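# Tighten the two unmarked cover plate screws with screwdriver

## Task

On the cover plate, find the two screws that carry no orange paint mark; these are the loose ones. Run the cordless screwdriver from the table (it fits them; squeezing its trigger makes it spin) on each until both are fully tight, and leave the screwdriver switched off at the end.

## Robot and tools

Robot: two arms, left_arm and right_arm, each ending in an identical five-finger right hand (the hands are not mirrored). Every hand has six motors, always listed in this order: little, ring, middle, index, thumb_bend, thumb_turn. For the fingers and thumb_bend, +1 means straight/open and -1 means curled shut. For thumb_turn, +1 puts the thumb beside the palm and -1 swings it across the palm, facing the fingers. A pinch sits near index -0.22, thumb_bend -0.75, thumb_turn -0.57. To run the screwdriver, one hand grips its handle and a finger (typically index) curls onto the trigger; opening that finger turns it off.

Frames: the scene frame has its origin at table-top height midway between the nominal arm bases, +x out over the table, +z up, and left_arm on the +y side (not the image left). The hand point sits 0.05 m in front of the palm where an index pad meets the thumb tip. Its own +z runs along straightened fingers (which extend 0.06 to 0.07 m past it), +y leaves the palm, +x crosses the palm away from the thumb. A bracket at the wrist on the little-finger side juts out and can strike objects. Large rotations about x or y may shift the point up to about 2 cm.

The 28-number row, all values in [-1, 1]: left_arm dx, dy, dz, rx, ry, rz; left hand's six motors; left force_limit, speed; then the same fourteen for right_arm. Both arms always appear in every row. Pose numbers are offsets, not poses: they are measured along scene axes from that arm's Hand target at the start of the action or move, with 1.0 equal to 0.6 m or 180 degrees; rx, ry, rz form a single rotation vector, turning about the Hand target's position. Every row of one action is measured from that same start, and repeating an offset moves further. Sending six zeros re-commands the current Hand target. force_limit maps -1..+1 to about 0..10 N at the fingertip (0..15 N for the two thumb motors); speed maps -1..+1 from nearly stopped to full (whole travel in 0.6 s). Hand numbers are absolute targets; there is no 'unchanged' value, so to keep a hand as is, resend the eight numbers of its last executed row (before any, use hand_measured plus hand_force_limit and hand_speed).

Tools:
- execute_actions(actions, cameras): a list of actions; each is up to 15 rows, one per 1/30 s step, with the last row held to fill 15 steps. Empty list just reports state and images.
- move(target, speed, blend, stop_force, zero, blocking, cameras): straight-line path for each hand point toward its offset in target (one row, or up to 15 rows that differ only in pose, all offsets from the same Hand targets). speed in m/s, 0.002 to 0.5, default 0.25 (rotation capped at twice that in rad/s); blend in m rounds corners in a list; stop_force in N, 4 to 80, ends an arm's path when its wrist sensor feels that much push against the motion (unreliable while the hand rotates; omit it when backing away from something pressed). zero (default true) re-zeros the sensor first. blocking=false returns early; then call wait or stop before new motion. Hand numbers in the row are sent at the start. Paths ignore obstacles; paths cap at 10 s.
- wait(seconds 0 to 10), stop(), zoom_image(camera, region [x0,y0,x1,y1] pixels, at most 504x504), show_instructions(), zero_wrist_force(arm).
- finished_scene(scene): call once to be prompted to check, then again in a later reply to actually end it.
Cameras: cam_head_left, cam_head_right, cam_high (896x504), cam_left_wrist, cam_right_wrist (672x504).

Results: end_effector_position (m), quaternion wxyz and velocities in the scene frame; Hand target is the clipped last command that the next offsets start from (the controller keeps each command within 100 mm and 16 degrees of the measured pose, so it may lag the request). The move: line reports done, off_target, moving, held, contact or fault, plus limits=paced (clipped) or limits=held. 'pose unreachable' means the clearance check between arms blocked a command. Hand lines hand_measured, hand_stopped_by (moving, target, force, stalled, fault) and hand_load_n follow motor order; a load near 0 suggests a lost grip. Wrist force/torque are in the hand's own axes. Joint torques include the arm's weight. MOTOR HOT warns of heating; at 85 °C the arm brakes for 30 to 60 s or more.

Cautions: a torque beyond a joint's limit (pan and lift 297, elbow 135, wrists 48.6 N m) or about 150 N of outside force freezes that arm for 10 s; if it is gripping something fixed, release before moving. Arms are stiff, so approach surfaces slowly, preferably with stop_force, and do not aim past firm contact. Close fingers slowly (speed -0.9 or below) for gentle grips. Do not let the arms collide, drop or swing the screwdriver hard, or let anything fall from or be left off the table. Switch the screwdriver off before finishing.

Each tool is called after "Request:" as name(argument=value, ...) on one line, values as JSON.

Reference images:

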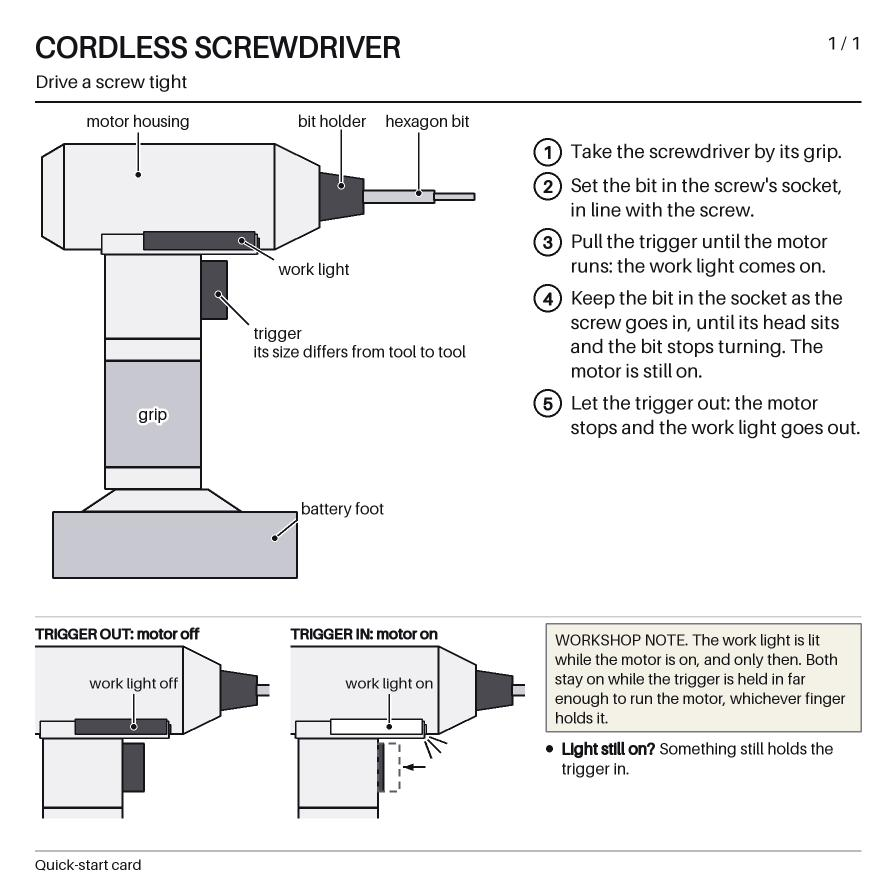

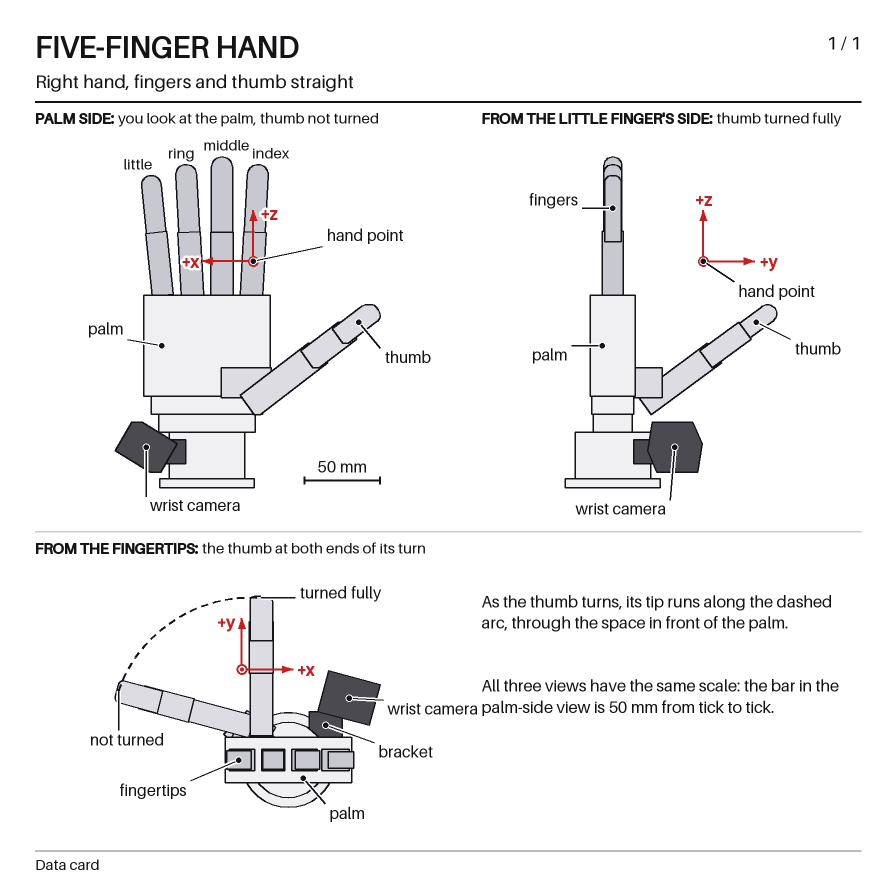

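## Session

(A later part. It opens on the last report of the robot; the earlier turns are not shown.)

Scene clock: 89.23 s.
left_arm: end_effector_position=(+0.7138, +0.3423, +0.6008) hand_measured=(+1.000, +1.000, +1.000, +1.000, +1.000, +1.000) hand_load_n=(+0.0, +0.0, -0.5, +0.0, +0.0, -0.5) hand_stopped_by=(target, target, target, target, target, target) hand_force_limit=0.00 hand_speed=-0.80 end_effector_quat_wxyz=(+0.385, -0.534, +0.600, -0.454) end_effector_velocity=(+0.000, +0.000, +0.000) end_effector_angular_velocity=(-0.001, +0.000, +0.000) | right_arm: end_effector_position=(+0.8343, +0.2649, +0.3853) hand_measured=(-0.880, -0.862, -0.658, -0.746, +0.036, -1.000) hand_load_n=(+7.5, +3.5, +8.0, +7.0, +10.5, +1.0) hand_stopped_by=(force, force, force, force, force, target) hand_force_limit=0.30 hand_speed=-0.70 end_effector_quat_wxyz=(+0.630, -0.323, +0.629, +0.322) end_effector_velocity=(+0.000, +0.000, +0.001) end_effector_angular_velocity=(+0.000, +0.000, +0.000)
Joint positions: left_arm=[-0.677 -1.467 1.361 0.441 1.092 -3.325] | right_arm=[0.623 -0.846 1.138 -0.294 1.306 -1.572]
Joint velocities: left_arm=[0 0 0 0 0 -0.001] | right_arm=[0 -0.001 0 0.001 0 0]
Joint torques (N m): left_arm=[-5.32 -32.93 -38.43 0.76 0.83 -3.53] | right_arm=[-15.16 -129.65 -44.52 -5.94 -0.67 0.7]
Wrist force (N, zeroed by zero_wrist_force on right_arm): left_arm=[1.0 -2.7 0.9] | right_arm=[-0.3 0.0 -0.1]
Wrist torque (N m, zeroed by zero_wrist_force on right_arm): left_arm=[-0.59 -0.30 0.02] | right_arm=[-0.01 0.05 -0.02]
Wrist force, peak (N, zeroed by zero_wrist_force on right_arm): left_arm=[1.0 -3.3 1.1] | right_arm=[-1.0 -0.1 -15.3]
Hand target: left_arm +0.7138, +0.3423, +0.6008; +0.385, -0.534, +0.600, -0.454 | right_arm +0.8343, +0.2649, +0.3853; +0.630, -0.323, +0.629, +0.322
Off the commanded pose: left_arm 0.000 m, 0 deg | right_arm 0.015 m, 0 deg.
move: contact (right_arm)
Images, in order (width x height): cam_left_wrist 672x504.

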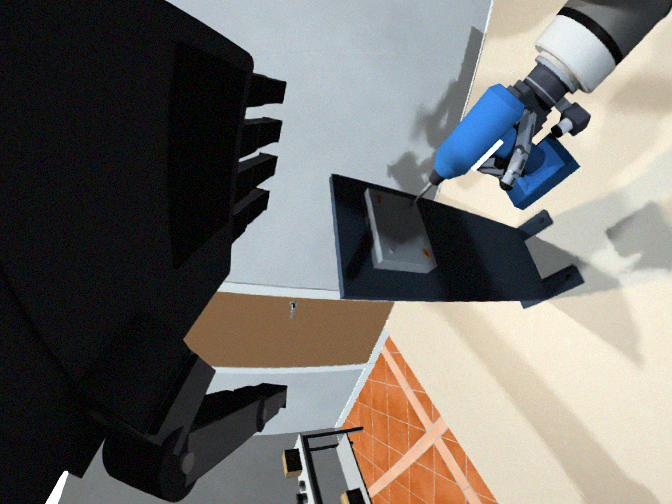

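Request:
move(target=[0,0,0,0,0,0,1,1,1,1,1,1,0,-0.8,0.0117,0.0162,0,0,0,0,-1,-1,-1,-0.97,-1,-1,0.3,-0.7], cameras=["cam_left_wrist"], speed=0.004, stop_force=6)

Request:
zoom_image(camera="cam_left_wrist", region=[402, 190, 426, 214])

Request:
zoom_image(camera="cam_high", region=[412, 132, 484, 196])

Scene clock: 90.30 s.
left_arm: end_effector_position=(+0.7138, +0.3423, +0.6008) hand_measured=(+1.000, +1.000, +1.000, +1.000, +1.000, +1.000) hand_load_n=(+0.0, +0.0, +0.0, +0.0, +0.0, +0.0) hand_stopped_by=(target, target, target, target, target, target) hand_force_limit=0.00 hand_speed=-0.80 end_effector_quat_wxyz=(+0.385, -0.534, +0.600, -0.454) end_effector_velocity=(+0.000, +0.000, +0.000) end_effector_angular_velocity=(+0.000, +0.000, +0.001) | right_arm: end_effector_position=(+0.8344, +0.2650, +0.3853) hand_measured=(-0.880, -0.862, -0.658, -0.746, +0.036, -1.000) hand_load_n=(+7.0, +3.5, +8.0, +6.5, +10.5, +0.5) hand_stopped_by=(force, force, force, force, force, target) hand_force_limit=0.30 hand_speed=-0.70 end_effector_quat_wxyz=(+0.630, -0.323, +0.629, +0.322) end_effector_velocity=(+0.000, +0.000, +0.001) end_effector_angular_velocity=(+0.001, -0.001, +0.000)
Joint positions: left_arm=[-0.677 -1.467 1.361 0.441 1.092 -3.325] | right_arm=[0.623 -0.845 1.138 -0.293 1.306 -1.572]
Joint velocities: left_arm=[0 0 0 0 0 0] | right_arm=[0 -0.001 0 0 0 0]
Joint torques (N m): left_arm=[-4.19 -31.45 -37.72 0.48 0.42 -3.19] | right_arm=[-8.94 -123.81 -45.29 -6.71 0.32 0.22]
Wrist force (N, zeroed by zero_wrist_force on right_arm): left_arm=[1.0 -3.1 1.0] | right_arm=[-0.6 -0.1 -7.5]
Wrist torque (N m, zeroed by zero_wrist_force on right_arm): left_arm=[-0.66 -0.30 0.02] | right_arm=[0.24 -0.21 -0.02]
Wrist force, peak (N, zeroed by zero_wrist_force on right_arm): left_arm=[1.0 -3.2 1.0] | right_arm=[-1.4 -0.5 -16.3]
Hand target: left_arm +0.7138, +0.3423, +0.6008; +0.385, -0.534, +0.600, -0.454 | right_arm +0.8344, +0.2650, +0.3854; +0.630, -0.323, +0.629, +0.322
Off the commanded pose: left_arm 0.000 m, 0 deg | right_arm 0.012 m, 0 deg.
move: contact (right_arm)
Images, in order (width x height): cam_left_wrist 672x504.

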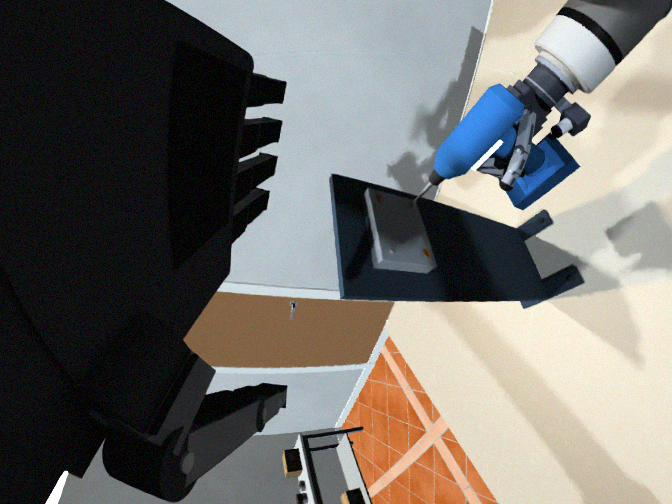

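Scaled by 21.000 from the camera's 672x504 image, which has a finer 960x720 frame.

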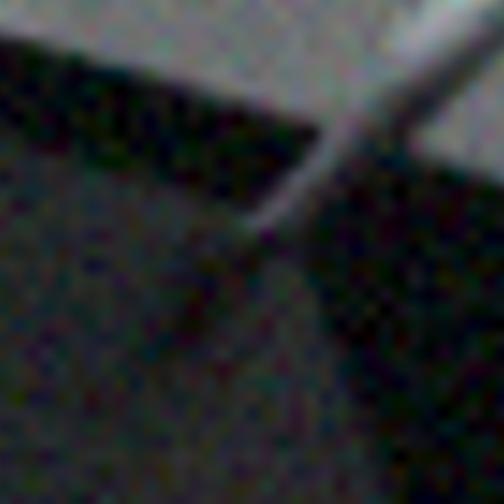

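This scene's latest camera images include none from cam_high. They are from: cam_left_wrist. cam_high's image comes with the result of a call that names it in "cameras".

Request:
move(target=[[0,0,0,0,0,0,1,1,1,1,1,1,0,-0.8,-0.00195,-0.0027,0,0,0,0,-1,-1,-1,-0.97,-1,-1,0.3,-0.7],[0,0,0,0,0,0,1,1,1,1,1,1,0,-0.8,-0.00195,-0.0027,-0.0033,0,0,0,-1,-1,-1,-0.97,-1,-1,0.3,-0.7]], cameras=[], speed=0.02)

Request:
move(target=[0,0,0,0,0,0,1,1,1,1,1,1,0,-0.8,0.0097,0.0135,0,0,0,0,-1,-1,-1,-0.97,-1,-1,0.3,-0.7], cameras=["cam_left_wrist"], speed=0.005, stop_force=6)

Scene clock: 91.30 s.
left_arm: end_effector_position=(+0.7138, +0.3423, +0.6008) hand_measured=(+1.000, +1.000, +1.000, +1.000, +1.000, +1.000) hand_load_n=(+0.0, +0.0, +0.0, +0.0, +0.0, -0.5) hand_stopped_by=(target, target, target, target, target, target) hand_force_limit=0.00 hand_speed=-0.80 end_effector_quat_wxyz=(+0.385, -0.534, +0.600, -0.454) end_effector_velocity=(+0.000, +0.000, +0.000) end_effector_angular_velocity=(+0.001, +0.000, +0.001) | right_arm: end_effector_position=(+0.8333, +0.2634, +0.3834) hand_measured=(-0.880, -0.862, -0.658, -0.746, +0.036, -1.000) hand_load_n=(+7.5, +3.5, +8.0, +6.5, +10.5, +0.5) hand_stopped_by=(force, force, force, force, force, target) hand_force_limit=0.30 hand_speed=-0.70 end_effector_quat_wxyz=(+0.630, -0.323, +0.629, +0.322) end_effector_velocity=(+0.000, +0.000, +0.000) end_effector_angular_velocity=(+0.000, +0.001, +0.000)
Joint positions: left_arm=[-0.677 -1.467 1.361 0.441 1.092 -3.325] | right_arm=[0.622 -0.848 1.146 -0.299 1.306 -1.572]
Joint velocities: left_arm=[0 0 0 0.001 -0.001 0] | right_arm=[0 0 0 0 0 0]
Joint torques (N m): left_arm=[-4.76 -33.81 -38.27 0.28 0.5 -3.43] | right_arm=[-12.14 -112.53 -47.49 -4.67 -1.13 0.48]
Wrist force (N, zeroed by zero_wrist_force on right_arm): left_arm=[1.0 -2.8 1.2] | right_arm=[-0.3 0.0 -0.2]
Wrist torque (N m, zeroed by zero_wrist_force on right_arm): left_arm=[-0.61 -0.32 0.03] | right_arm=[-0.01 0.04 -0.01]
Wrist force, peak (N, zeroed by zero_wrist_force on right_arm): left_arm=[1.0 -3.2 1.0] | right_arm=[-0.5 -0.1 -8.0]
Hand target: left_arm +0.7138, +0.3423, +0.6008; +0.385, -0.534, +0.600, -0.454 | right_arm +0.8333, +0.2634, +0.3834; +0.630, -0.323, +0.629, +0.322
Off the commanded pose: left_arm 0.000 m, 0 deg | right_arm 0.000 m, 0 deg.
move: done
No camera images: "cameras" was empty.

Scene clock: 93.07 s.
left_arm: end_effector_position=(+0.7138, +0.3423, +0.6008) hand_measured=(+1.000, +1.000, +1.000, +1.000, +1.000, +1.000) hand_load_n=(+0.0, +0.0, +0.0, +0.0, +0.0, +0.0) hand_stopped_by=(target, target, target, target, target, target) hand_force_limit=0.00 hand_speed=-0.80 end_effector_quat_wxyz=(+0.385, -0.534, +0.600, -0.454) end_effector_velocity=(+0.000, +0.001, +0.000) end_effector_angular_velocity=(-0.001, +0.000, +0.002) | right_arm: end_effector_position=(+0.8345, +0.2650, +0.3834) hand_measured=(-0.880, -0.862, -0.658, -0.746, +0.036, -1.000) hand_load_n=(+7.5, +3.5, +8.0, +6.5, +10.5, +1.0) hand_stopped_by=(force, force, force, force, force, target) hand_force_limit=0.30 hand_speed=-0.70 end_effector_quat_wxyz=(+0.630, -0.323, +0.629, +0.322) end_effector_velocity=(+0.000, +0.000, +0.000) end_effector_angular_velocity=(+0.000, +0.000, +0.000)
Joint positions: left_arm=[-0.677 -1.467 1.361 0.441 1.092 -3.325] | right_arm=[0.623 -0.844 1.14 -0.296 1.306 -1.572]
Joint velocities: left_arm=[0.001 -0.001 0 0 0 -0.001] | right_arm=[0 0 0 0 0 0]
Joint torques (N m): left_arm=[-6.69 -29.84 -38.32 1.05 0.83 -3.12] | right_arm=[-14.73 -128.17 -46.34 -6.16 0.06 0.6]
Wrist force (N, zeroed by zero_wrist_force on right_arm): left_arm=[1.0 -2.4 1.3] | right_arm=[-0.5 0.1 -6.8]
Wrist torque (N m, zeroed by zero_wrist_force on right_arm): left_arm=[-0.57 -0.32 0.04] | right_arm=[0.19 -0.17 -0.03]
Wrist force, peak (N, zeroed by zero_wrist_force on right_arm): left_arm=[1.1 -3.2 1.1] | right_arm=[-0.5 0.0 -17.6]
Hand target: left_arm +0.7138, +0.3423, +0.6008; +0.385, -0.534, +0.600, -0.454 | right_arm +0.8345, +0.2650, +0.3834; +0.630, -0.323, +0.629, +0.322
Off the commanded pose: left_arm 0.000 m, 0 deg | right_arm 0.008 m, 0 deg.
move: contact (right_arm)
Images, in order (width x height): cam_left_wrist 672x504.

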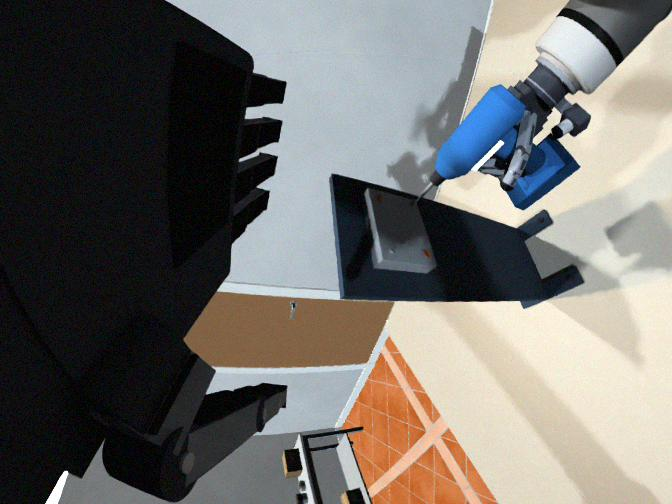

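Request:
move(target=[[0,0,0,0,0,0,1,1,1,1,1,1,0,-0.8,-0.00195,-0.0027,0,0,0,0,-1,-1,-1,-0.97,-1,-1,0.3,-0.7],[0,0,0,0,0,0,1,1,1,1,1,1,0,-0.8,0.00055,-0.0045,0.0017,0,0,0,-1,-1,-1,-0.97,-1,-1,0.3,-0.7]], cameras=["cam_left_wrist"], speed=0.02)

Request:
zoom_image(camera="cam_left_wrist", region=[402, 190, 426, 214])

Request:
move(target=[0,0,0,0,0,0,1,1,1,1,1,1,0,-0.8,0.0097,0.0135,0,0,0,0,-1,-1,-1,-0.97,-1,-1,0.3,-0.7], cameras=["cam_left_wrist"], speed=0.005, stop_force=6)

Request:
zoom_image(camera="cam_left_wrist", region=[402, 190, 426, 214])

Scene clock: 94.03 s.
left_arm: end_effector_position=(+0.7138, +0.3423, +0.6008) hand_measured=(+1.000, +1.000, +1.000, +1.000, +1.000, +1.000) hand_load_n=(+0.0, +0.0, +0.0, +0.0, +0.0, -0.5) hand_stopped_by=(target, target, target, target, target, target) hand_force_limit=0.00 hand_speed=-0.80 end_effector_quat_wxyz=(+0.385, -0.534, +0.600, -0.454) end_effector_velocity=(+0.000, +0.000, +0.000) end_effector_angular_velocity=(+0.000, +0.000, +0.000) | right_arm: end_effector_position=(+0.8349, +0.2622, +0.3844) hand_measured=(-0.880, -0.862, -0.658, -0.746, +0.036, -1.000) hand_load_n=(+7.5, +3.5, +8.0, +6.5, +10.5, +0.5) hand_stopped_by=(force, force, force, force, force, target) hand_force_limit=0.30 hand_speed=-0.70 end_effector_quat_wxyz=(+0.630, -0.323, +0.629, +0.322) end_effector_velocity=(+0.000, +0.000, +0.000) end_effector_angular_velocity=(-0.001, +0.001, +0.000)
Joint positions: left_arm=[-0.677 -1.467 1.361 0.441 1.092 -3.325] | right_arm=[0.62 -0.848 1.144 -0.297 1.304 -1.572]
Joint velocities: left_arm=[0 0 0 0 -0.001 0.001] | right_arm=[0 0 0 0.001 0 0]
Joint torques (N m): left_arm=[-9.11 -30.94 -38.58 0.42 0.68 -3.04] | right_arm=[-2.29 -128.75 -53.43 -2.94 -0.28 1.08]
Wrist force (N, zeroed by zero_wrist_force on right_arm): left_arm=[0.8 -3.2 1.2] | right_arm=[-0.6 0.0 -0.1]
Wrist torque (N m, zeroed by zero_wrist_force on right_arm): left_arm=[-0.68 -0.29 0.00] | right_arm=[0.00 0.08 -0.03]
Wrist force, peak (N, zeroed by zero_wrist_force on right_arm): left_arm=[0.9 -3.3 1.0] | right_arm=[-0.2 0.1 -7.5]
Hand target: left_arm +0.7138, +0.3423, +0.6008; +0.385, -0.534, +0.600, -0.454 | right_arm +0.8348, +0.2623, +0.3844; +0.630, -0.323, +0.629, +0.322
Off the commanded pose: left_arm 0.000 m, 0 deg | right_arm 0.000 m, 0 deg.
move: done
Images, in order (width x height): cam_left_wrist 672x504.

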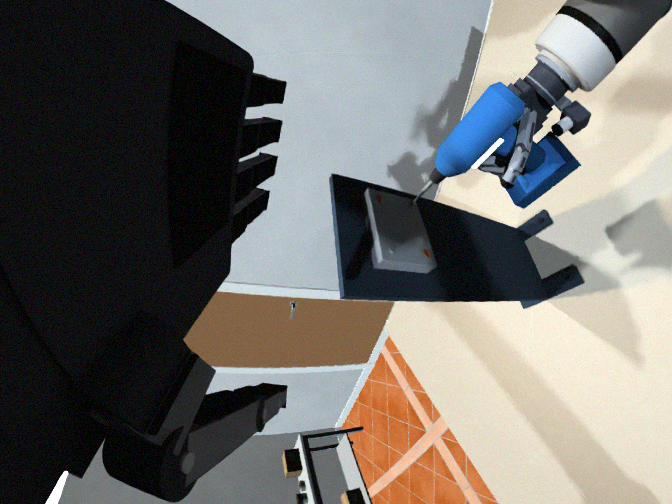

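Scaled by 21.000 from the camera's 672x504 image, which has a finer 960x720 frame.

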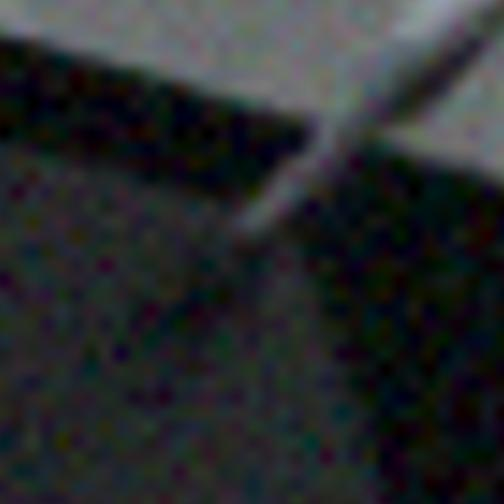

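Scene clock: 95.43 s.
left_arm: end_effector_position=(+0.7138, +0.3423, +0.6008) hand_measured=(+1.000, +1.000, +1.000, +1.000, +1.000, +1.000) hand_load_n=(+0.0, +0.0, +0.0, +0.0, +0.0, -0.5) hand_stopped_by=(target, target, target, target, target, target) hand_force_limit=0.00 hand_speed=-0.80 end_effector_quat_wxyz=(+0.385, -0.534, +0.600, -0.454) end_effector_velocity=(+0.000, +0.001, +0.000) end_effector_angular_velocity=(+0.000, +0.001, +0.001) | right_arm: end_effector_position=(+0.8360, +0.2639, +0.3844) hand_measured=(-0.880, -0.862, -0.658, -0.746, +0.036, -1.000) hand_load_n=(+7.5, +3.5, +8.0, +6.5, +10.5, +0.5) hand_stopped_by=(force, force, force, force, force, target) hand_force_limit=0.30 hand_speed=-0.70 end_effector_quat_wxyz=(+0.630, -0.323, +0.629, +0.322) end_effector_velocity=(+0.000, +0.000, +0.001) end_effector_angular_velocity=(+0.000, +0.000, -0.001)
Joint positions: left_arm=[-0.677 -1.467 1.361 0.441 1.092 -3.325] | right_arm=[0.621 -0.845 1.138 -0.295 1.304 -1.572]
Joint velocities: left_arm=[0.001 0 0 0.001 0 0] | right_arm=[0 -0.001 0 0.001 0 0]
Joint torques (N m): left_arm=[-5.92 -33.23 -37.91 0.56 0.4 -3.22] | right_arm=[-12.94 -128.77 -45.87 -6.72 0.07 1.45]
Wrist force (N, zeroed by zero_wrist_force on right_arm): left_arm=[1.0 -2.8 1.1] | right_arm=[-0.2 -0.3 -6.1]
Wrist torque (N m, zeroed by zero_wrist_force on right_arm): left_arm=[-0.61 -0.32 0.03] | right_arm=[0.12 -0.12 -0.02]
Wrist force, peak (N, zeroed by zero_wrist_force on right_arm): left_arm=[1.2 -3.1 1.3] | right_arm=[-0.5 -0.3 -16.6]
Hand target: left_arm +0.7138, +0.3423, +0.6008; +0.385, -0.534, +0.600, -0.454 | right_arm +0.8360, +0.2638, +0.3844; +0.630, -0.323, +0.629, +0.322
Off the commanded pose: left_arm 0.000 m, 0 deg | right_arm 0.008 m, 0 deg.
move: contact (right_arm)
Images, in order (width x height): cam_left_wrist 672x504.

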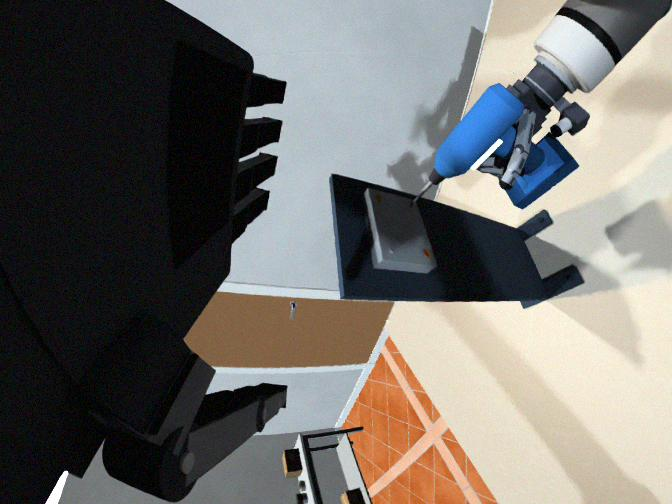

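Scaled by 21.000 from the camera's 672x504 image, which has a finer 960x720 frame.

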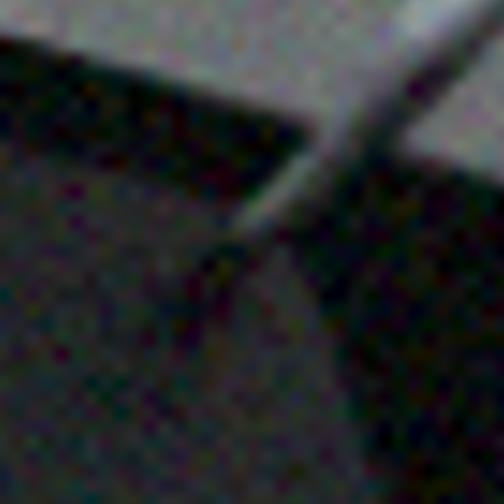

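Request:
move(target=[[0,0,0,0,0,0,1,1,1,1,1,1,0,-0.8,-0.00195,-0.0027,0,0,0,0,-1,-1,-1,-0.97,-1,-1,0.3,-0.7],[0,0,0,0,0,0,1,1,1,1,1,1,0,-0.8,-0.0067,0.0007,0.0005,0,0,0,-1,-1,-1,-0.97,-1,-1,0.3,-0.7]], cameras=[], speed=0.02)

Request:
move(target=[0,0,0,0,0,0,1,1,1,1,1,1,0,-0.8,0.0097,0.0135,0,0,0,0,-1,-1,-1,-0.97,-1,-1,0.3,-0.7], cameras=["cam_left_wrist"], speed=0.005, stop_force=6)

Request:
zoom_image(camera="cam_left_wrist", region=[402, 190, 426, 214])

Scene clock: 97.20 s.
left_arm: end_effector_position=(+0.7138, +0.3423, +0.6008) hand_measured=(+1.000, +1.000, +1.000, +1.000, +1.000, +1.000) hand_load_n=(+0.0, +0.0, +0.0, +0.0, +0.0, -0.5) hand_stopped_by=(target, target, target, target, target, target) hand_force_limit=0.00 hand_speed=-0.80 end_effector_quat_wxyz=(+0.385, -0.534, +0.600, -0.454) end_effector_velocity=(+0.000, +0.000, +0.000) end_effector_angular_velocity=(+0.000, +0.000, +0.000) | right_arm: end_effector_position=(+0.8320, +0.2643, +0.3848) hand_measured=(-0.880, -0.862, -0.658, -0.746, +0.036, -1.000) hand_load_n=(+7.5, +3.5, +8.0, +7.0, +10.5, +1.0) hand_stopped_by=(force, force, force, force, force, target) hand_force_limit=0.30 hand_speed=-0.70 end_effector_quat_wxyz=(+0.630, -0.323, +0.629, +0.322) end_effector_velocity=(+0.000, +0.000, -0.001) end_effector_angular_velocity=(+0.000, +0.001, +0.000)
Joint positions: left_arm=[-0.677 -1.467 1.361 0.441 1.092 -3.325] | right_arm=[0.624 -0.849 1.145 -0.297 1.308 -1.572]
Joint velocities: left_arm=[0 0 0 0.001 0 0] | right_arm=[0 0.001 0 0 0 0]
Joint torques (N m): left_arm=[-5.35 -33.42 -38.72 0.19 0.53 -3.11] | right_arm=[1.41 -125.6 -43.67 -2.28 0.71 1.11]
Wrist force (N, zeroed by zero_wrist_force on right_arm): left_arm=[1.0 -2.8 0.8] | right_arm=[-0.2 0.1 -0.2]
Wrist torque (N m, zeroed by zero_wrist_force on right_arm): left_arm=[-0.60 -0.30 0.02] | right_arm=[0.01 0.03 -0.01]
Wrist force, peak (N, zeroed by zero_wrist_force on right_arm): left_arm=[1.0 -3.4 1.0] | right_arm=[-0.2 -0.1 -6.3]
Hand target: left_arm +0.7138, +0.3423, +0.6008; +0.385, -0.534, +0.600, -0.454 | right_arm +0.8320, +0.2643, +0.3847; +0.630, -0.323, +0.629, +0.322
Off the commanded pose: left_arm 0.000 m, 0 deg | right_arm 0.000 m, 0 deg.
move: done
No camera images: "cameras" was empty.

Scene clock: 100.10 s.
left_arm: end_effector_position=(+0.7138, +0.3423, +0.6008) hand_measured=(+1.000, +1.000, +1.000, +1.000, +1.000, +1.000) hand_load_n=(+0.0, +0.0, +0.0, +0.0, +0.0, +0.0) hand_stopped_by=(target, target, target, target, target, target) hand_force_limit=0.00 hand_speed=-0.80 end_effector_quat_wxyz=(+0.385, -0.534, +0.600, -0.454) end_effector_velocity=(+0.000, +0.000, +0.001) end_effector_angular_velocity=(-0.002, -0.001, +0.000) | right_arm: end_effector_position=(+0.8374, +0.2719, +0.3847) hand_measured=(-0.880, -0.862, -0.658, -0.746, +0.036, -1.000) hand_load_n=(+7.5, +3.5, +8.0, +7.0, +10.5, +1.0) hand_stopped_by=(force, force, force, force, force, target) hand_force_limit=0.30 hand_speed=-0.70 end_effector_quat_wxyz=(+0.630, -0.323, +0.629, +0.322) end_effector_velocity=(+0.000, +0.000, +0.000) end_effector_angular_velocity=(-0.001, +0.000, +0.000)
Joint positions: left_arm=[-0.677 -1.467 1.361 0.441 1.092 -3.325] | right_arm=[0.626 -0.832 1.117 -0.285 1.31 -1.572]
Joint velocities: left_arm=[0 -0.001 0 0 0 -0.002] | right_arm=[0 0 0 0.001 0 0]
Joint torques (N m): left_arm=[-4.35 -33.06 -38.65 0.06 0.67 -3.06] | right_arm=[-10.04 -130.72 -47.39 -6.89 0.58 -0.18]
Wrist force (N, zeroed by zero_wrist_force on right_arm): left_arm=[1.1 -2.7 1.1] | right_arm=[0.9 0.9 -7.3]
Wrist torque (N m, zeroed by zero_wrist_force on right_arm): left_arm=[-0.60 -0.33 0.04] | right_arm=[0.06 -0.06 -0.04]
Wrist force, peak (N, zeroed by zero_wrist_force on right_arm): left_arm=[1.2 -3.1 1.3] | right_arm=[1.0 1.6 -18.2]
Hand target: left_arm +0.7138, +0.3423, +0.6008; +0.385, -0.534, +0.600, -0.454 | right_arm +0.8375, +0.2718, +0.3847; +0.630, -0.323, +0.629, +0.322
Off the commanded pose: left_arm 0.000 m, 0 deg | right_arm 0.001 m, 0 deg.
move: contact (right_arm)
Images, in order (width x height): cam_left_wrist 672x504.

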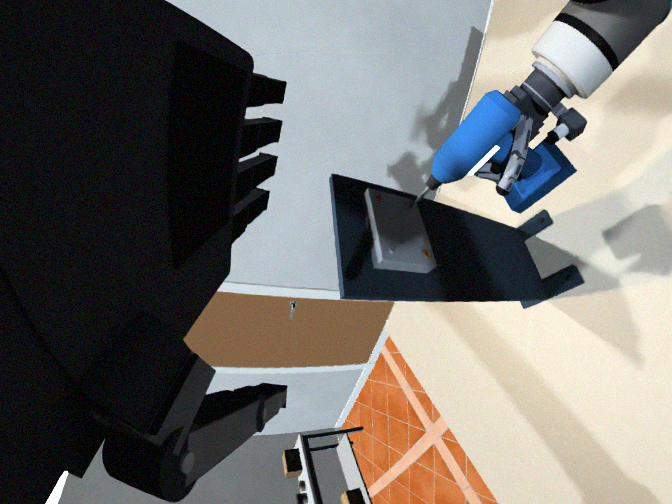

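Scaled by 21.000 from the camera's 672x504 image, which has a finer 960x720 frame.

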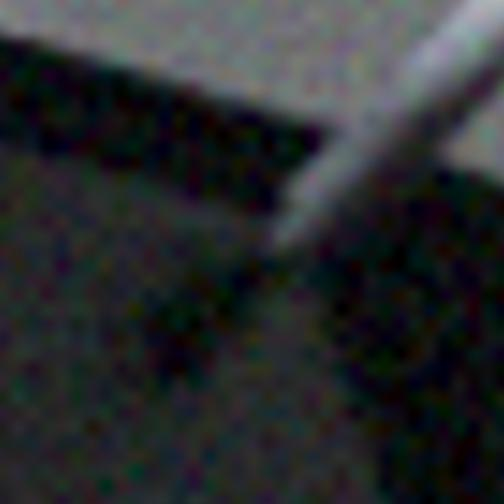

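Request:
move(target=[[0,0,0,0,0,0,1,1,1,1,1,1,0,-0.8,-0.00924,-0.01286,0,0,0,0,-1,-1,-1,-0.97,-1,-1,0.3,-0.7],[0,0,0,0,0,0,1,1,1,1,1,1,0,-0.8,-0.00261,-0.0176,-0.0007,0,0,0,-1,-1,-1,-0.97,-1,-1,0.3,-0.7]], cameras=[], speed=0.03)

Request:
move(target=[0,0,0,0,0,0,1,1,1,1,1,1,0,-0.8,0.0165,0.023,0,0,0,0,-1,-1,-1,-0.97,-1,-1,0.3,-0.7], cameras=["cam_left_wrist"], speed=0.006, stop_force=6)

Request:
zoom_image(camera="cam_left_wrist", region=[402, 190, 426, 214])

Scene clock: 101.27 s.
left_arm: end_effector_position=(+0.7138, +0.3423, +0.6008) hand_measured=(+1.000, +1.000, +1.000, +1.000, +1.000, +1.000) hand_load_n=(+0.0, +0.0, +0.0, +0.0, +0.0, -0.5) hand_stopped_by=(target, target, target, target, target, target) hand_force_limit=0.00 hand_speed=-0.80 end_effector_quat_wxyz=(+0.385, -0.534, +0.600, -0.454) end_effector_velocity=(+0.000, -0.001, +0.000) end_effector_angular_velocity=(-0.001, +0.000, -0.001) | right_arm: end_effector_position=(+0.8361, +0.2611, +0.3843) hand_measured=(-0.880, -0.862, -0.658, -0.746, +0.036, -1.000) hand_load_n=(+7.5, +3.5, +8.0, +6.5, +10.5, +1.0) hand_stopped_by=(force, force, force, force, force, target) hand_force_limit=0.30 hand_speed=-0.70 end_effector_quat_wxyz=(+0.630, -0.323, +0.629, +0.322) end_effector_velocity=(-0.001, +0.001, -0.001) end_effector_angular_velocity=(-0.001, +0.002, -0.001)
Joint positions: left_arm=[-0.677 -1.467 1.361 0.441 1.092 -3.325] | right_arm=[0.619 -0.848 1.145 -0.298 1.302 -1.572]
Joint velocities: left_arm=[-0.001 0 0 0 0.001 -0.001] | right_arm=[0.002 0.001 0 0.001 0.002 0]
Joint torques (N m): left_arm=[-8.12 -32.71 -39.47 0.16 0.59 -3.33] | right_arm=[11.51 -118.25 -50.52 -2.23 1.91 1.3]
Wrist force (N, zeroed by zero_wrist_force on right_arm): left_arm=[0.8 -3.0 1.2] | right_arm=[0.0 -0.3 -0.3]
Wrist torque (N m, zeroed by zero_wrist_force on right_arm): left_arm=[-0.65 -0.29 0.01] | right_arm=[-0.02 0.00 0.00]
Wrist force, peak (N, zeroed by zero_wrist_force on right_arm): left_arm=[1.1 -3.2 1.3] | right_arm=[1.1 1.4 -7.4]
Hand target: left_arm +0.7138, +0.3423, +0.6008; +0.385, -0.534, +0.600, -0.454 | right_arm +0.8359, +0.2613, +0.3843; +0.630, -0.323, +0.629, +0.322
Off the commanded pose: left_arm 0.000 m, 0 deg | right_arm 0.000 m, 0 deg.
move: done
No camera images: "cameras" was empty.

Scene clock: 102.67 s.
left_arm: end_effector_position=(+0.7138, +0.3423, +0.6008) hand_measured=(+1.000, +1.000, +1.000, +1.000, +1.000, +1.000) hand_load_n=(+0.0, +0.0, +0.0, +0.0, +0.0, +0.0) hand_stopped_by=(target, target, target, target, target, target) hand_force_limit=0.00 hand_speed=-0.80 end_effector_quat_wxyz=(+0.385, -0.534, +0.600, -0.454) end_effector_velocity=(+0.000, +0.000, +0.000) end_effector_angular_velocity=(+0.000, +0.000, +0.001) | right_arm: end_effector_position=(+0.8371, +0.2629, +0.3843) hand_measured=(-0.880, -0.862, -0.658, -0.746, +0.036, -1.000) hand_load_n=(+7.5, +3.0, +8.0, +7.0, +10.5, +1.0) hand_stopped_by=(force, force, force, force, force, target) hand_force_limit=0.30 hand_speed=-0.70 end_effector_quat_wxyz=(+0.630, -0.323, +0.629, +0.322) end_effector_velocity=(+0.000, +0.000, +0.001) end_effector_angular_velocity=(+0.001, -0.001, +0.000)
Joint positions: left_arm=[-0.677 -1.467 1.361 0.441 1.092 -3.325] | right_arm=[0.619 -0.845 1.139 -0.295 1.303 -1.572]
Joint velocities: left_arm=[0 0 0 0 0 0] | right_arm=[0 0 0 -0.001 0 0]
Joint torques (N m): left_arm=[-9.49 -30.48 -39.63 0.34 0.2 -3.01] | right_arm=[-11.85 -129.15 -46.08 -6.67 0.14 1.52]
Wrist force (N, zeroed by zero_wrist_force on right_arm): left_arm=[0.9 -2.7 1.2] | right_arm=[0.0 0.2 -5.9]
Wrist torque (N m, zeroed by zero_wrist_force on right_arm): left_arm=[-0.61 -0.30 0.02] | right_arm=[0.19 -0.11 0.00]
Wrist force, peak (N, zeroed by zero_wrist_force on right_arm): left_arm=[1.0 -3.3 1.1] | right_arm=[0.0 -0.1 -18.9]
Hand target: left_arm +0.7138, +0.3423, +0.6008; +0.385, -0.534, +0.600, -0.454 | right_arm +0.8371, +0.2629, +0.3843; +0.630, -0.323, +0.629, +0.322
Off the commanded pose: left_arm 0.000 m, 0 deg | right_arm 0.015 m, 0 deg.
move: contact (right_arm)
Images, in order (width x height): cam_left_wrist 672x504.

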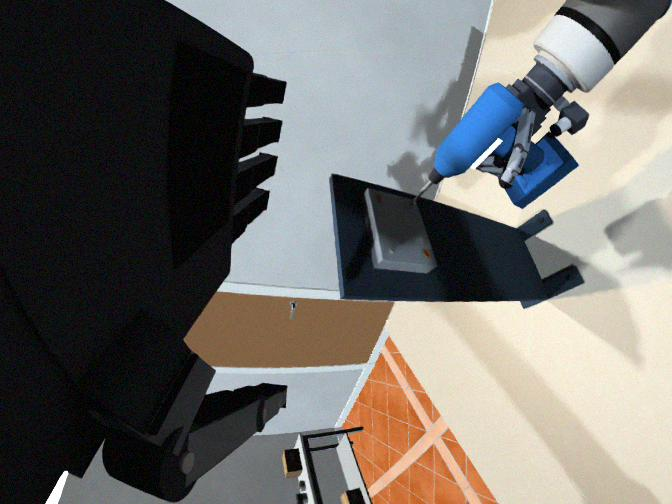

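Scaled by 21.000 from the camera's 672x504 image, which has a finer 960x720 frame.

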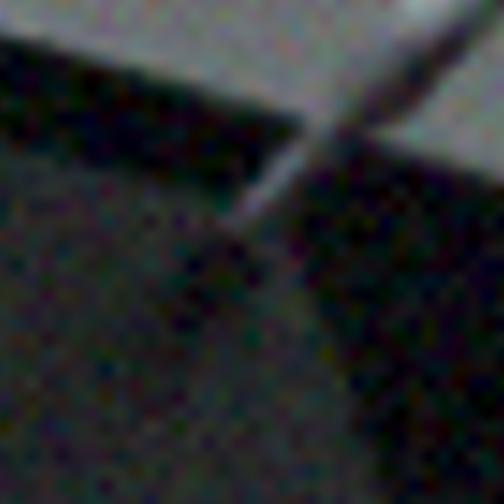

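Request:
move(target=[0.143,0,-0.067,0,0,0,1,1,1,1,1,1,0,-0.8,-0.0778,-0.1083,-0.1333,0,0,0,-1,-1,-1,-0.45,-1,-1,0.3,-0.7], cameras=["cam_left_wrist"], speed=0.12)

Request:
zoom_image(camera="cam_left_wrist", region=[380, 180, 560, 315])

Scene clock: 104.73 s.
left_arm: end_effector_position=(+0.7996, +0.3424, +0.5604) hand_measured=(+1.000, +1.000, +1.000, +1.000, +1.000, +1.000) hand_load_n=(+0.0, +0.0, +0.0, +0.0, +0.0, -0.5) hand_stopped_by=(target, target, target, target, target, target) hand_force_limit=0.00 hand_speed=-0.80 end_effector_quat_wxyz=(+0.385, -0.534, +0.600, -0.454) end_effector_velocity=(+0.000, +0.000, +0.000) end_effector_angular_velocity=(+0.000, +0.001, +0.001) | right_arm: end_effector_position=(+0.7905, +0.1978, +0.3045) hand_measured=(-0.880, -0.862, -0.658, -0.450, +0.036, -1.000) hand_load_n=(+7.5, +3.5, +9.0, +0.0, +10.0, +1.0) hand_stopped_by=(force, force, force, target, force, target) hand_force_limit=0.30 hand_speed=-0.70 end_effector_quat_wxyz=(+0.630, -0.323, +0.629, +0.322) end_effector_velocity=(-0.001, +0.000, -0.001) end_effector_angular_velocity=(+0.000, +0.001, +0.000)
Joint positions: left_arm=[-0.6 -1.333 1.274 0.383 1.165 -3.297] | right_arm=[0.595 -0.919 1.421 -0.502 1.279 -1.572]
Joint velocities: left_arm=[0 0 0 0.001 0 -0.001] | right_arm=[0.001 0.001 0.001 -0.001 0 0]
Joint torques (N m): left_arm=[-9.68 -63.47 -32.27 3.05 -1.96 -2.48] | right_arm=[14.99 -100.43 -40 -3.94 2.56 2.13]
Wrist force (N, zeroed by zero_wrist_force on right_arm): left_arm=[1.2 -2.6 0.9] | right_arm=[-0.4 0.0 -0.3]
Wrist torque (N m, zeroed by zero_wrist_force on right_arm): left_arm=[-0.60 -0.33 0.04] | right_arm=[0.01 0.06 -0.02]
Wrist force, peak (N, zeroed by zero_wrist_force on right_arm): left_arm=[0.8 -3.0 2.4] | right_arm=[0.3 0.0 -6.2]
Hand target: left_arm +0.7996, +0.3423, +0.5604; +0.385, -0.534, +0.601, -0.454 | right_arm +0.7904, +0.1979, +0.3043; +0.630, -0.323, +0.629, +0.322
Off the commanded pose: left_arm 0.000 m, 0 deg | right_arm 0.000 m, 0 deg.
move: done
Images, in order (width x height): cam_left_wrist 672x504.

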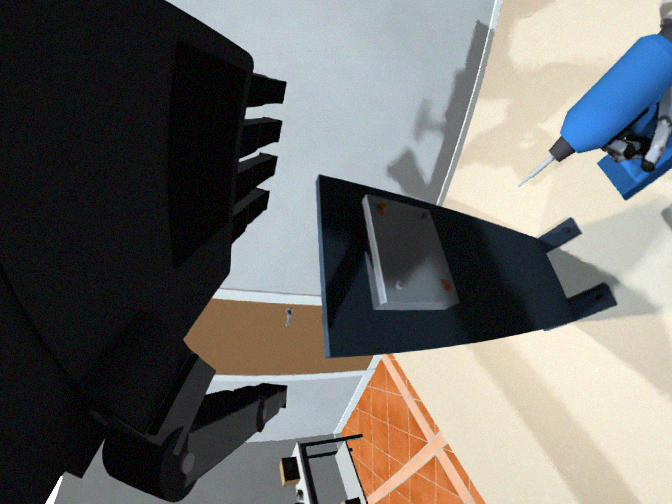

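Scaled by 2.800 from the camera's 672x504 image, which has a finer 960x720 frame.

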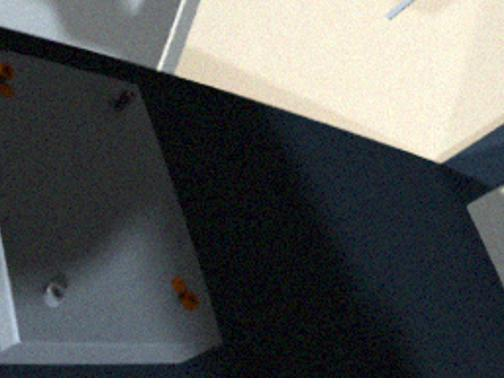

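Request:
wait(seconds=0, cameras=["cam_left_wrist"])

Request:
zoom_image(camera="cam_left_wrist", region=[403, 200, 443, 230])

Request:
zoom_image(camera="cam_left_wrist", region=[380, 180, 560, 315])

Scene clock: 105.37 s.
left_arm: end_effector_position=(+0.7996, +0.3423, +0.5604) hand_measured=(+1.000, +1.000, +1.000, +1.000, +1.000, +1.000) hand_load_n=(+0.0, +0.0, +0.0, +0.0, +0.0, +0.0) hand_stopped_by=(target, target, target, target, target, target) hand_force_limit=0.00 hand_speed=-0.80 end_effector_quat_wxyz=(+0.385, -0.534, +0.601, -0.454) end_effector_velocity=(+0.000, +0.000, +0.000) end_effector_angular_velocity=(+0.000, +0.000, +0.001) | right_arm: end_effector_position=(+0.7904, +0.1979, +0.3043) hand_measured=(-0.880, -0.862, -0.658, -0.450, +0.036, -1.000) hand_load_n=(+7.5, +3.5, +9.0, +0.0, +10.0, +1.0) hand_stopped_by=(force, force, force, target, force, target) hand_force_limit=0.30 hand_speed=-0.70 end_effector_quat_wxyz=(+0.630, -0.323, +0.629, +0.322) end_effector_velocity=(+0.000, +0.000, +0.000) end_effector_angular_velocity=(+0.000, +0.000, +0.000)
Joint positions: left_arm=[-0.6 -1.333 1.274 0.383 1.165 -3.297] | right_arm=[0.595 -0.919 1.421 -0.502 1.279 -1.572]
Joint velocities: left_arm=[0 0 0 0 0 0] | right_arm=[0 0 0 0 0 0]
Joint torques (N m): left_arm=[-10.15 -73.11 -32.51 2.06 -2.3 -3.78] | right_arm=[14.48 -99.81 -40.21 -6.32 2.33 2.13]
Wrist force (N, zeroed by zero_wrist_force on right_arm): left_arm=[1.3 -3.0 0.9] | right_arm=[-0.6 -0.2 0.2]
Wrist torque (N m, zeroed by zero_wrist_force on right_arm): left_arm=[-0.66 -0.35 0.03] | right_arm=[-0.04 0.07 -0.04]
Wrist force, peak (N, zeroed by zero_wrist_force on right_arm): left_arm=[1.5 -3.2 1.1] | right_arm=[-0.8 -0.1 -0.1]
Hand target: left_arm +0.7996, +0.3423, +0.5604; +0.385, -0.534, +0.601, -0.454 | right_arm +0.7904, +0.1979, +0.3043; +0.630, -0.323, +0.629, +0.322
Off the commanded pose: left_arm 0.000 m, 0 deg | right_arm 0.000 m, 0 deg.
Images, in order (width x height): cam_left_wrist 672x504.

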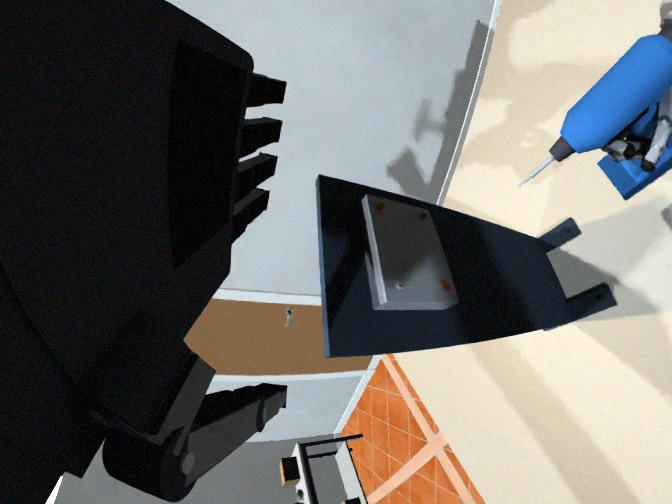

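Scaled by 12.600 from the camera's 672x504 image, which has a finer 960x720 frame.

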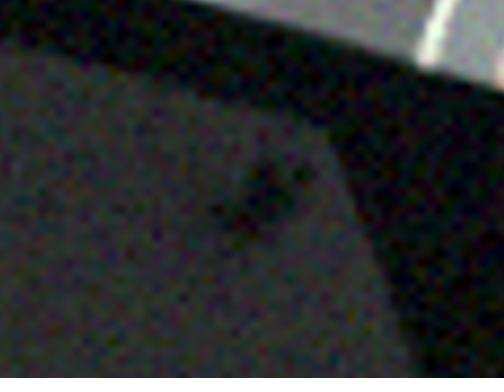

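Scaled by 2.800 from the camera's 672x504 image, which has a finer 960x720 frame.

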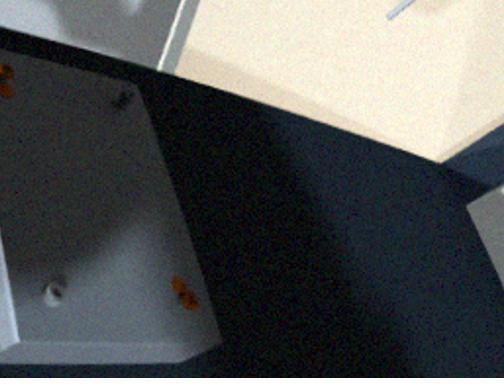

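Request:
move(target=[[0,0,0,0,0,0,1,1,1,1,1,1,0,-0.8,0,0,0.13016,0,0,0,-1,-1,-1,-0.45,-1,-1,0.3,-0.7],[0,0,0,0,0,0,1,1,1,1,1,1,0,-0.8,0.0671,0.0954,0.13016,0,0,0,-1,-1,-1,-0.45,-1,-1,0.3,-0.7]], speed=0.1, blend=[0.02,0], cameras=["cam_left_wrist"])

Request:
zoom_image(camera="cam_left_wrist", region=[400, 185, 460, 230])

Scene clock: 107.63 s.
left_arm: end_effector_position=(+0.7995, +0.3423, +0.5604) hand_measured=(+1.000, +1.000, +1.000, +1.000, +1.000, +1.000) hand_load_n=(+0.0, +0.0, +0.0, +0.0, +0.0, +0.0) hand_stopped_by=(target, target, target, target, target, target) hand_force_limit=0.00 hand_speed=-0.80 end_effector_quat_wxyz=(+0.385, -0.534, +0.601, -0.454) end_effector_velocity=(+0.000, +0.000, +0.001) end_effector_angular_velocity=(+0.000, -0.001, +0.001) | right_arm: end_effector_position=(+0.8305, +0.2552, +0.3824) hand_measured=(-0.880, -0.862, -0.658, -0.450, +0.036, -1.000) hand_load_n=(+7.0, +3.5, +9.0, +0.0, +10.0, +1.5) hand_stopped_by=(force, force, force, target, force, target) hand_force_limit=0.30 hand_speed=-0.70 end_effector_quat_wxyz=(+0.630, -0.323, +0.629, +0.322) end_effector_velocity=(+0.001, +0.000, +0.000) end_effector_angular_velocity=(+0.000, +0.000, +0.000)
Joint positions: left_arm=[-0.6 -1.333 1.274 0.383 1.165 -3.297] | right_arm=[0.617 -0.861 1.171 -0.31 1.301 -1.572]
Joint velocities: left_arm=[0 -0.001 0 0 0 0] | right_arm=[0 0.001 -0.001 0 0 0]
Joint torques (N m): left_arm=[-11.2 -73.99 -37.63 0.89 -1.84 -3.31] | right_arm=[-15.22 -112.44 -54.85 -6.26 -1.41 -1.41]
Wrist force (N, zeroed by zero_wrist_force on right_arm): left_arm=[1.1 -2.9 1.1] | right_arm=[-0.4 -0.1 -0.3]
Wrist torque (N m, zeroed by zero_wrist_force on right_arm): left_arm=[-0.65 -0.31 0.04] | right_arm=[-0.01 0.06 -0.02]
Wrist force, peak (N, zeroed by zero_wrist_force on right_arm): left_arm=[1.3 -3.3 1.1] | right_arm=[3.0 0.1 -0.3]
Hand target: left_arm +0.7996, +0.3423, +0.5604; +0.385, -0.534, +0.601, -0.454 | right_arm +0.8307, +0.2552, +0.3824; +0.630, -0.323, +0.629, +0.322
Off the commanded pose: left_arm 0.000 m, 0 deg | right_arm 0.000 m, 0 deg.
move: done
Images, in order (width x height): cam_left_wrist 672x504.

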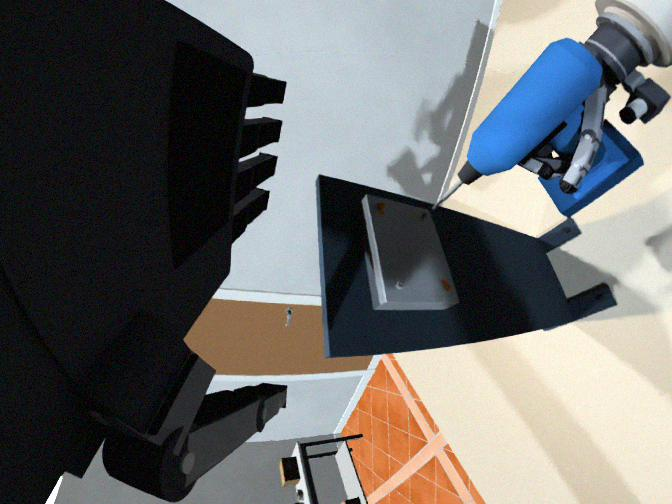

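Scaled by 8.400 from the camera's 672x504 image, which has a finer 960x720 frame.

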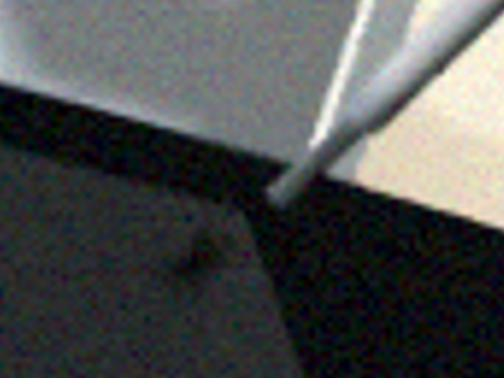

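Request:
move(target=[0,0,0,0,0,0,1,1,1,1,1,1,0,-0.8,0.00389,0.00541,0,0,0,0,-1,-1,-1,-0.97,-1,-1,0.3,-0.7], speed=0.01, stop_force=6, cameras=[])

Request:
move(target=[0,0,0,0,0,0,1,1,1,1,1,1,0,-0.8,0.0136,0.01895,0,0,0,0,-1,-1,-1,-0.97,-1,-1,0.3,-0.7], speed=0.006, stop_force=6, cameras=["cam_left_wrist"])

Request:
zoom_image(camera="cam_left_wrist", region=[400, 185, 460, 230])

Scene clock: 110.27 s.
left_arm: end_effector_position=(+0.7995, +0.3423, +0.5604) hand_measured=(+1.000, +1.000, +1.000, +1.000, +1.000, +1.000) hand_load_n=(-0.5, +0.0, +0.0, +0.0, +0.0, -0.5) hand_stopped_by=(target, target, target, target, target, target) hand_force_limit=0.00 hand_speed=-0.80 end_effector_quat_wxyz=(+0.385, -0.534, +0.601, -0.454) end_effector_velocity=(+0.000, -0.001, +0.000) end_effector_angular_velocity=(+0.000, +0.000, -0.001) | right_arm: end_effector_position=(+0.8330, +0.2584, +0.3824) hand_measured=(-0.880, -0.862, -0.658, -0.746, +0.036, -1.000) hand_load_n=(+7.5, +3.5, +8.5, +6.5, +10.0, +1.0) hand_stopped_by=(force, force, force, force, force, target) hand_force_limit=0.30 hand_speed=-0.70 end_effector_quat_wxyz=(+0.630, -0.323, +0.629, +0.322) end_effector_velocity=(+0.000, +0.000, +0.002) end_effector_angular_velocity=(+0.001, +0.000, +0.000)
Joint positions: left_arm=[-0.6 -1.333 1.274 0.383 1.165 -3.297] | right_arm=[0.618 -0.854 1.159 -0.305 1.302 -1.572]
Joint velocities: left_arm=[0 0 0 0 0 0] | right_arm=[0 -0.001 0 0.001 0 0]
Joint torques (N m): left_arm=[-8.95 -75.34 -43.64 -0.49 -1.5 -3.26] | right_arm=[13.58 -128.7 -44.7 -6.4 0.2 -1.65]
Wrist force (N, zeroed by zero_wrist_force on right_arm): left_arm=[1.3 -2.6 1.3] | right_arm=[-0.4 -0.2 0.0]
Wrist torque (N m, zeroed by zero_wrist_force on right_arm): left_arm=[-0.62 -0.34 0.05] | right_arm=[-0.04 0.06 -0.02]
Wrist force, peak (N, zeroed by zero_wrist_force on right_arm): left_arm=[1.4 -3.4 0.9] | right_arm=[-0.8 0.4 -0.2]
Hand target: left_arm +0.7996, +0.3423, +0.5604; +0.385, -0.534, +0.601, -0.454 | right_arm +0.8330, +0.2584, +0.3824; +0.630, -0.323, +0.629, +0.322
Off the commanded pose: left_arm 0.000 m, 0 deg | right_arm 0.000 m, 0 deg.
move: done
No camera images: "cameras" was empty.

Scene clock: 112.73 s.
left_arm: end_effector_position=(+0.7995, +0.3423, +0.5604) hand_measured=(+1.000, +1.000, +1.000, +1.000, +1.000, +1.000) hand_load_n=(+0.0, +0.0, +0.0, +0.0, +0.0, +0.0) hand_stopped_by=(target, target, target, target, target, target) hand_force_limit=0.00 hand_speed=-0.80 end_effector_quat_wxyz=(+0.385, -0.534, +0.601, -0.454) end_effector_velocity=(+0.000, -0.001, +0.000) end_effector_angular_velocity=(+0.000, +0.000, -0.001) | right_arm: end_effector_position=(+0.8381, +0.2657, +0.3824) hand_measured=(-0.880, -0.862, -0.658, -0.746, +0.036, -1.000) hand_load_n=(+7.5, +3.5, +8.5, +7.0, +10.5, +1.0) hand_stopped_by=(force, force, force, force, force, target) hand_force_limit=0.30 hand_speed=-0.70 end_effector_quat_wxyz=(+0.630, -0.323, +0.629, +0.322) end_effector_velocity=(+0.000, +0.000, -0.001) end_effector_angular_velocity=(-0.001, +0.001, +0.000)
Joint positions: left_arm=[-0.6 -1.333 1.274 0.383 1.165 -3.297] | right_arm=[0.621 -0.839 1.132 -0.294 1.305 -1.572]
Joint velocities: left_arm=[-0.001 0 0 0 0 0] | right_arm=[0 0 0 0.001 0 0]
Joint torques (N m): left_arm=[-10.47 -73.24 -49.27 -2.91 -1.23 -3.29] | right_arm=[-7.48 -128.98 -44.05 -6.02 -0.56 -1.72]
Wrist force (N, zeroed by zero_wrist_force on right_arm): left_arm=[1.1 -3.0 1.0] | right_arm=[-0.8 -0.2 -1.3]
Wrist torque (N m, zeroed by zero_wrist_force on right_arm): left_arm=[-0.66 -0.32 0.03] | right_arm=[0.12 0.03 -0.01]
Wrist force, peak (N, zeroed by zero_wrist_force on right_arm): left_arm=[1.4 -3.2 1.1] | right_arm=[-0.4 -1.4 -11.1]
Hand target: left_arm +0.7996, +0.3423, +0.5604; +0.385, -0.534, +0.601, -0.454 | right_arm +0.8382, +0.2656, +0.3824; +0.630, -0.323, +0.629, +0.322
Off the commanded pose: left_arm 0.000 m, 0 deg | right_arm 0.005 m, 0 deg.
move: contact (right_arm)
Images, in order (width x height): cam_left_wrist 672x504.

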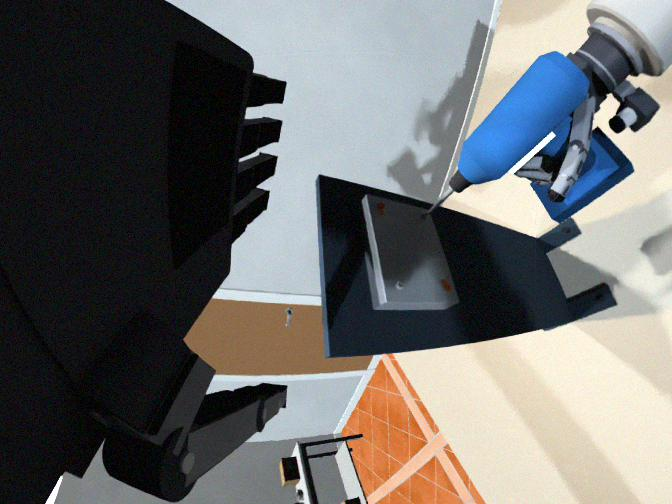

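Scaled by 8.400 from the camera's 672x504 image, which has a finer 960x720 frame.

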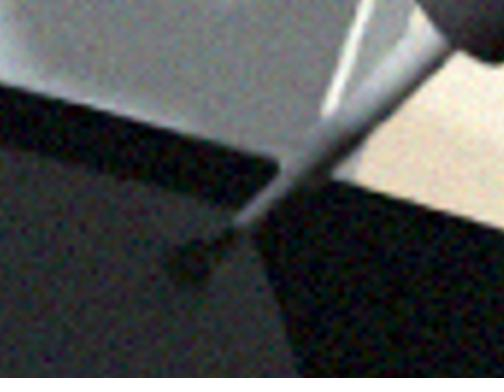

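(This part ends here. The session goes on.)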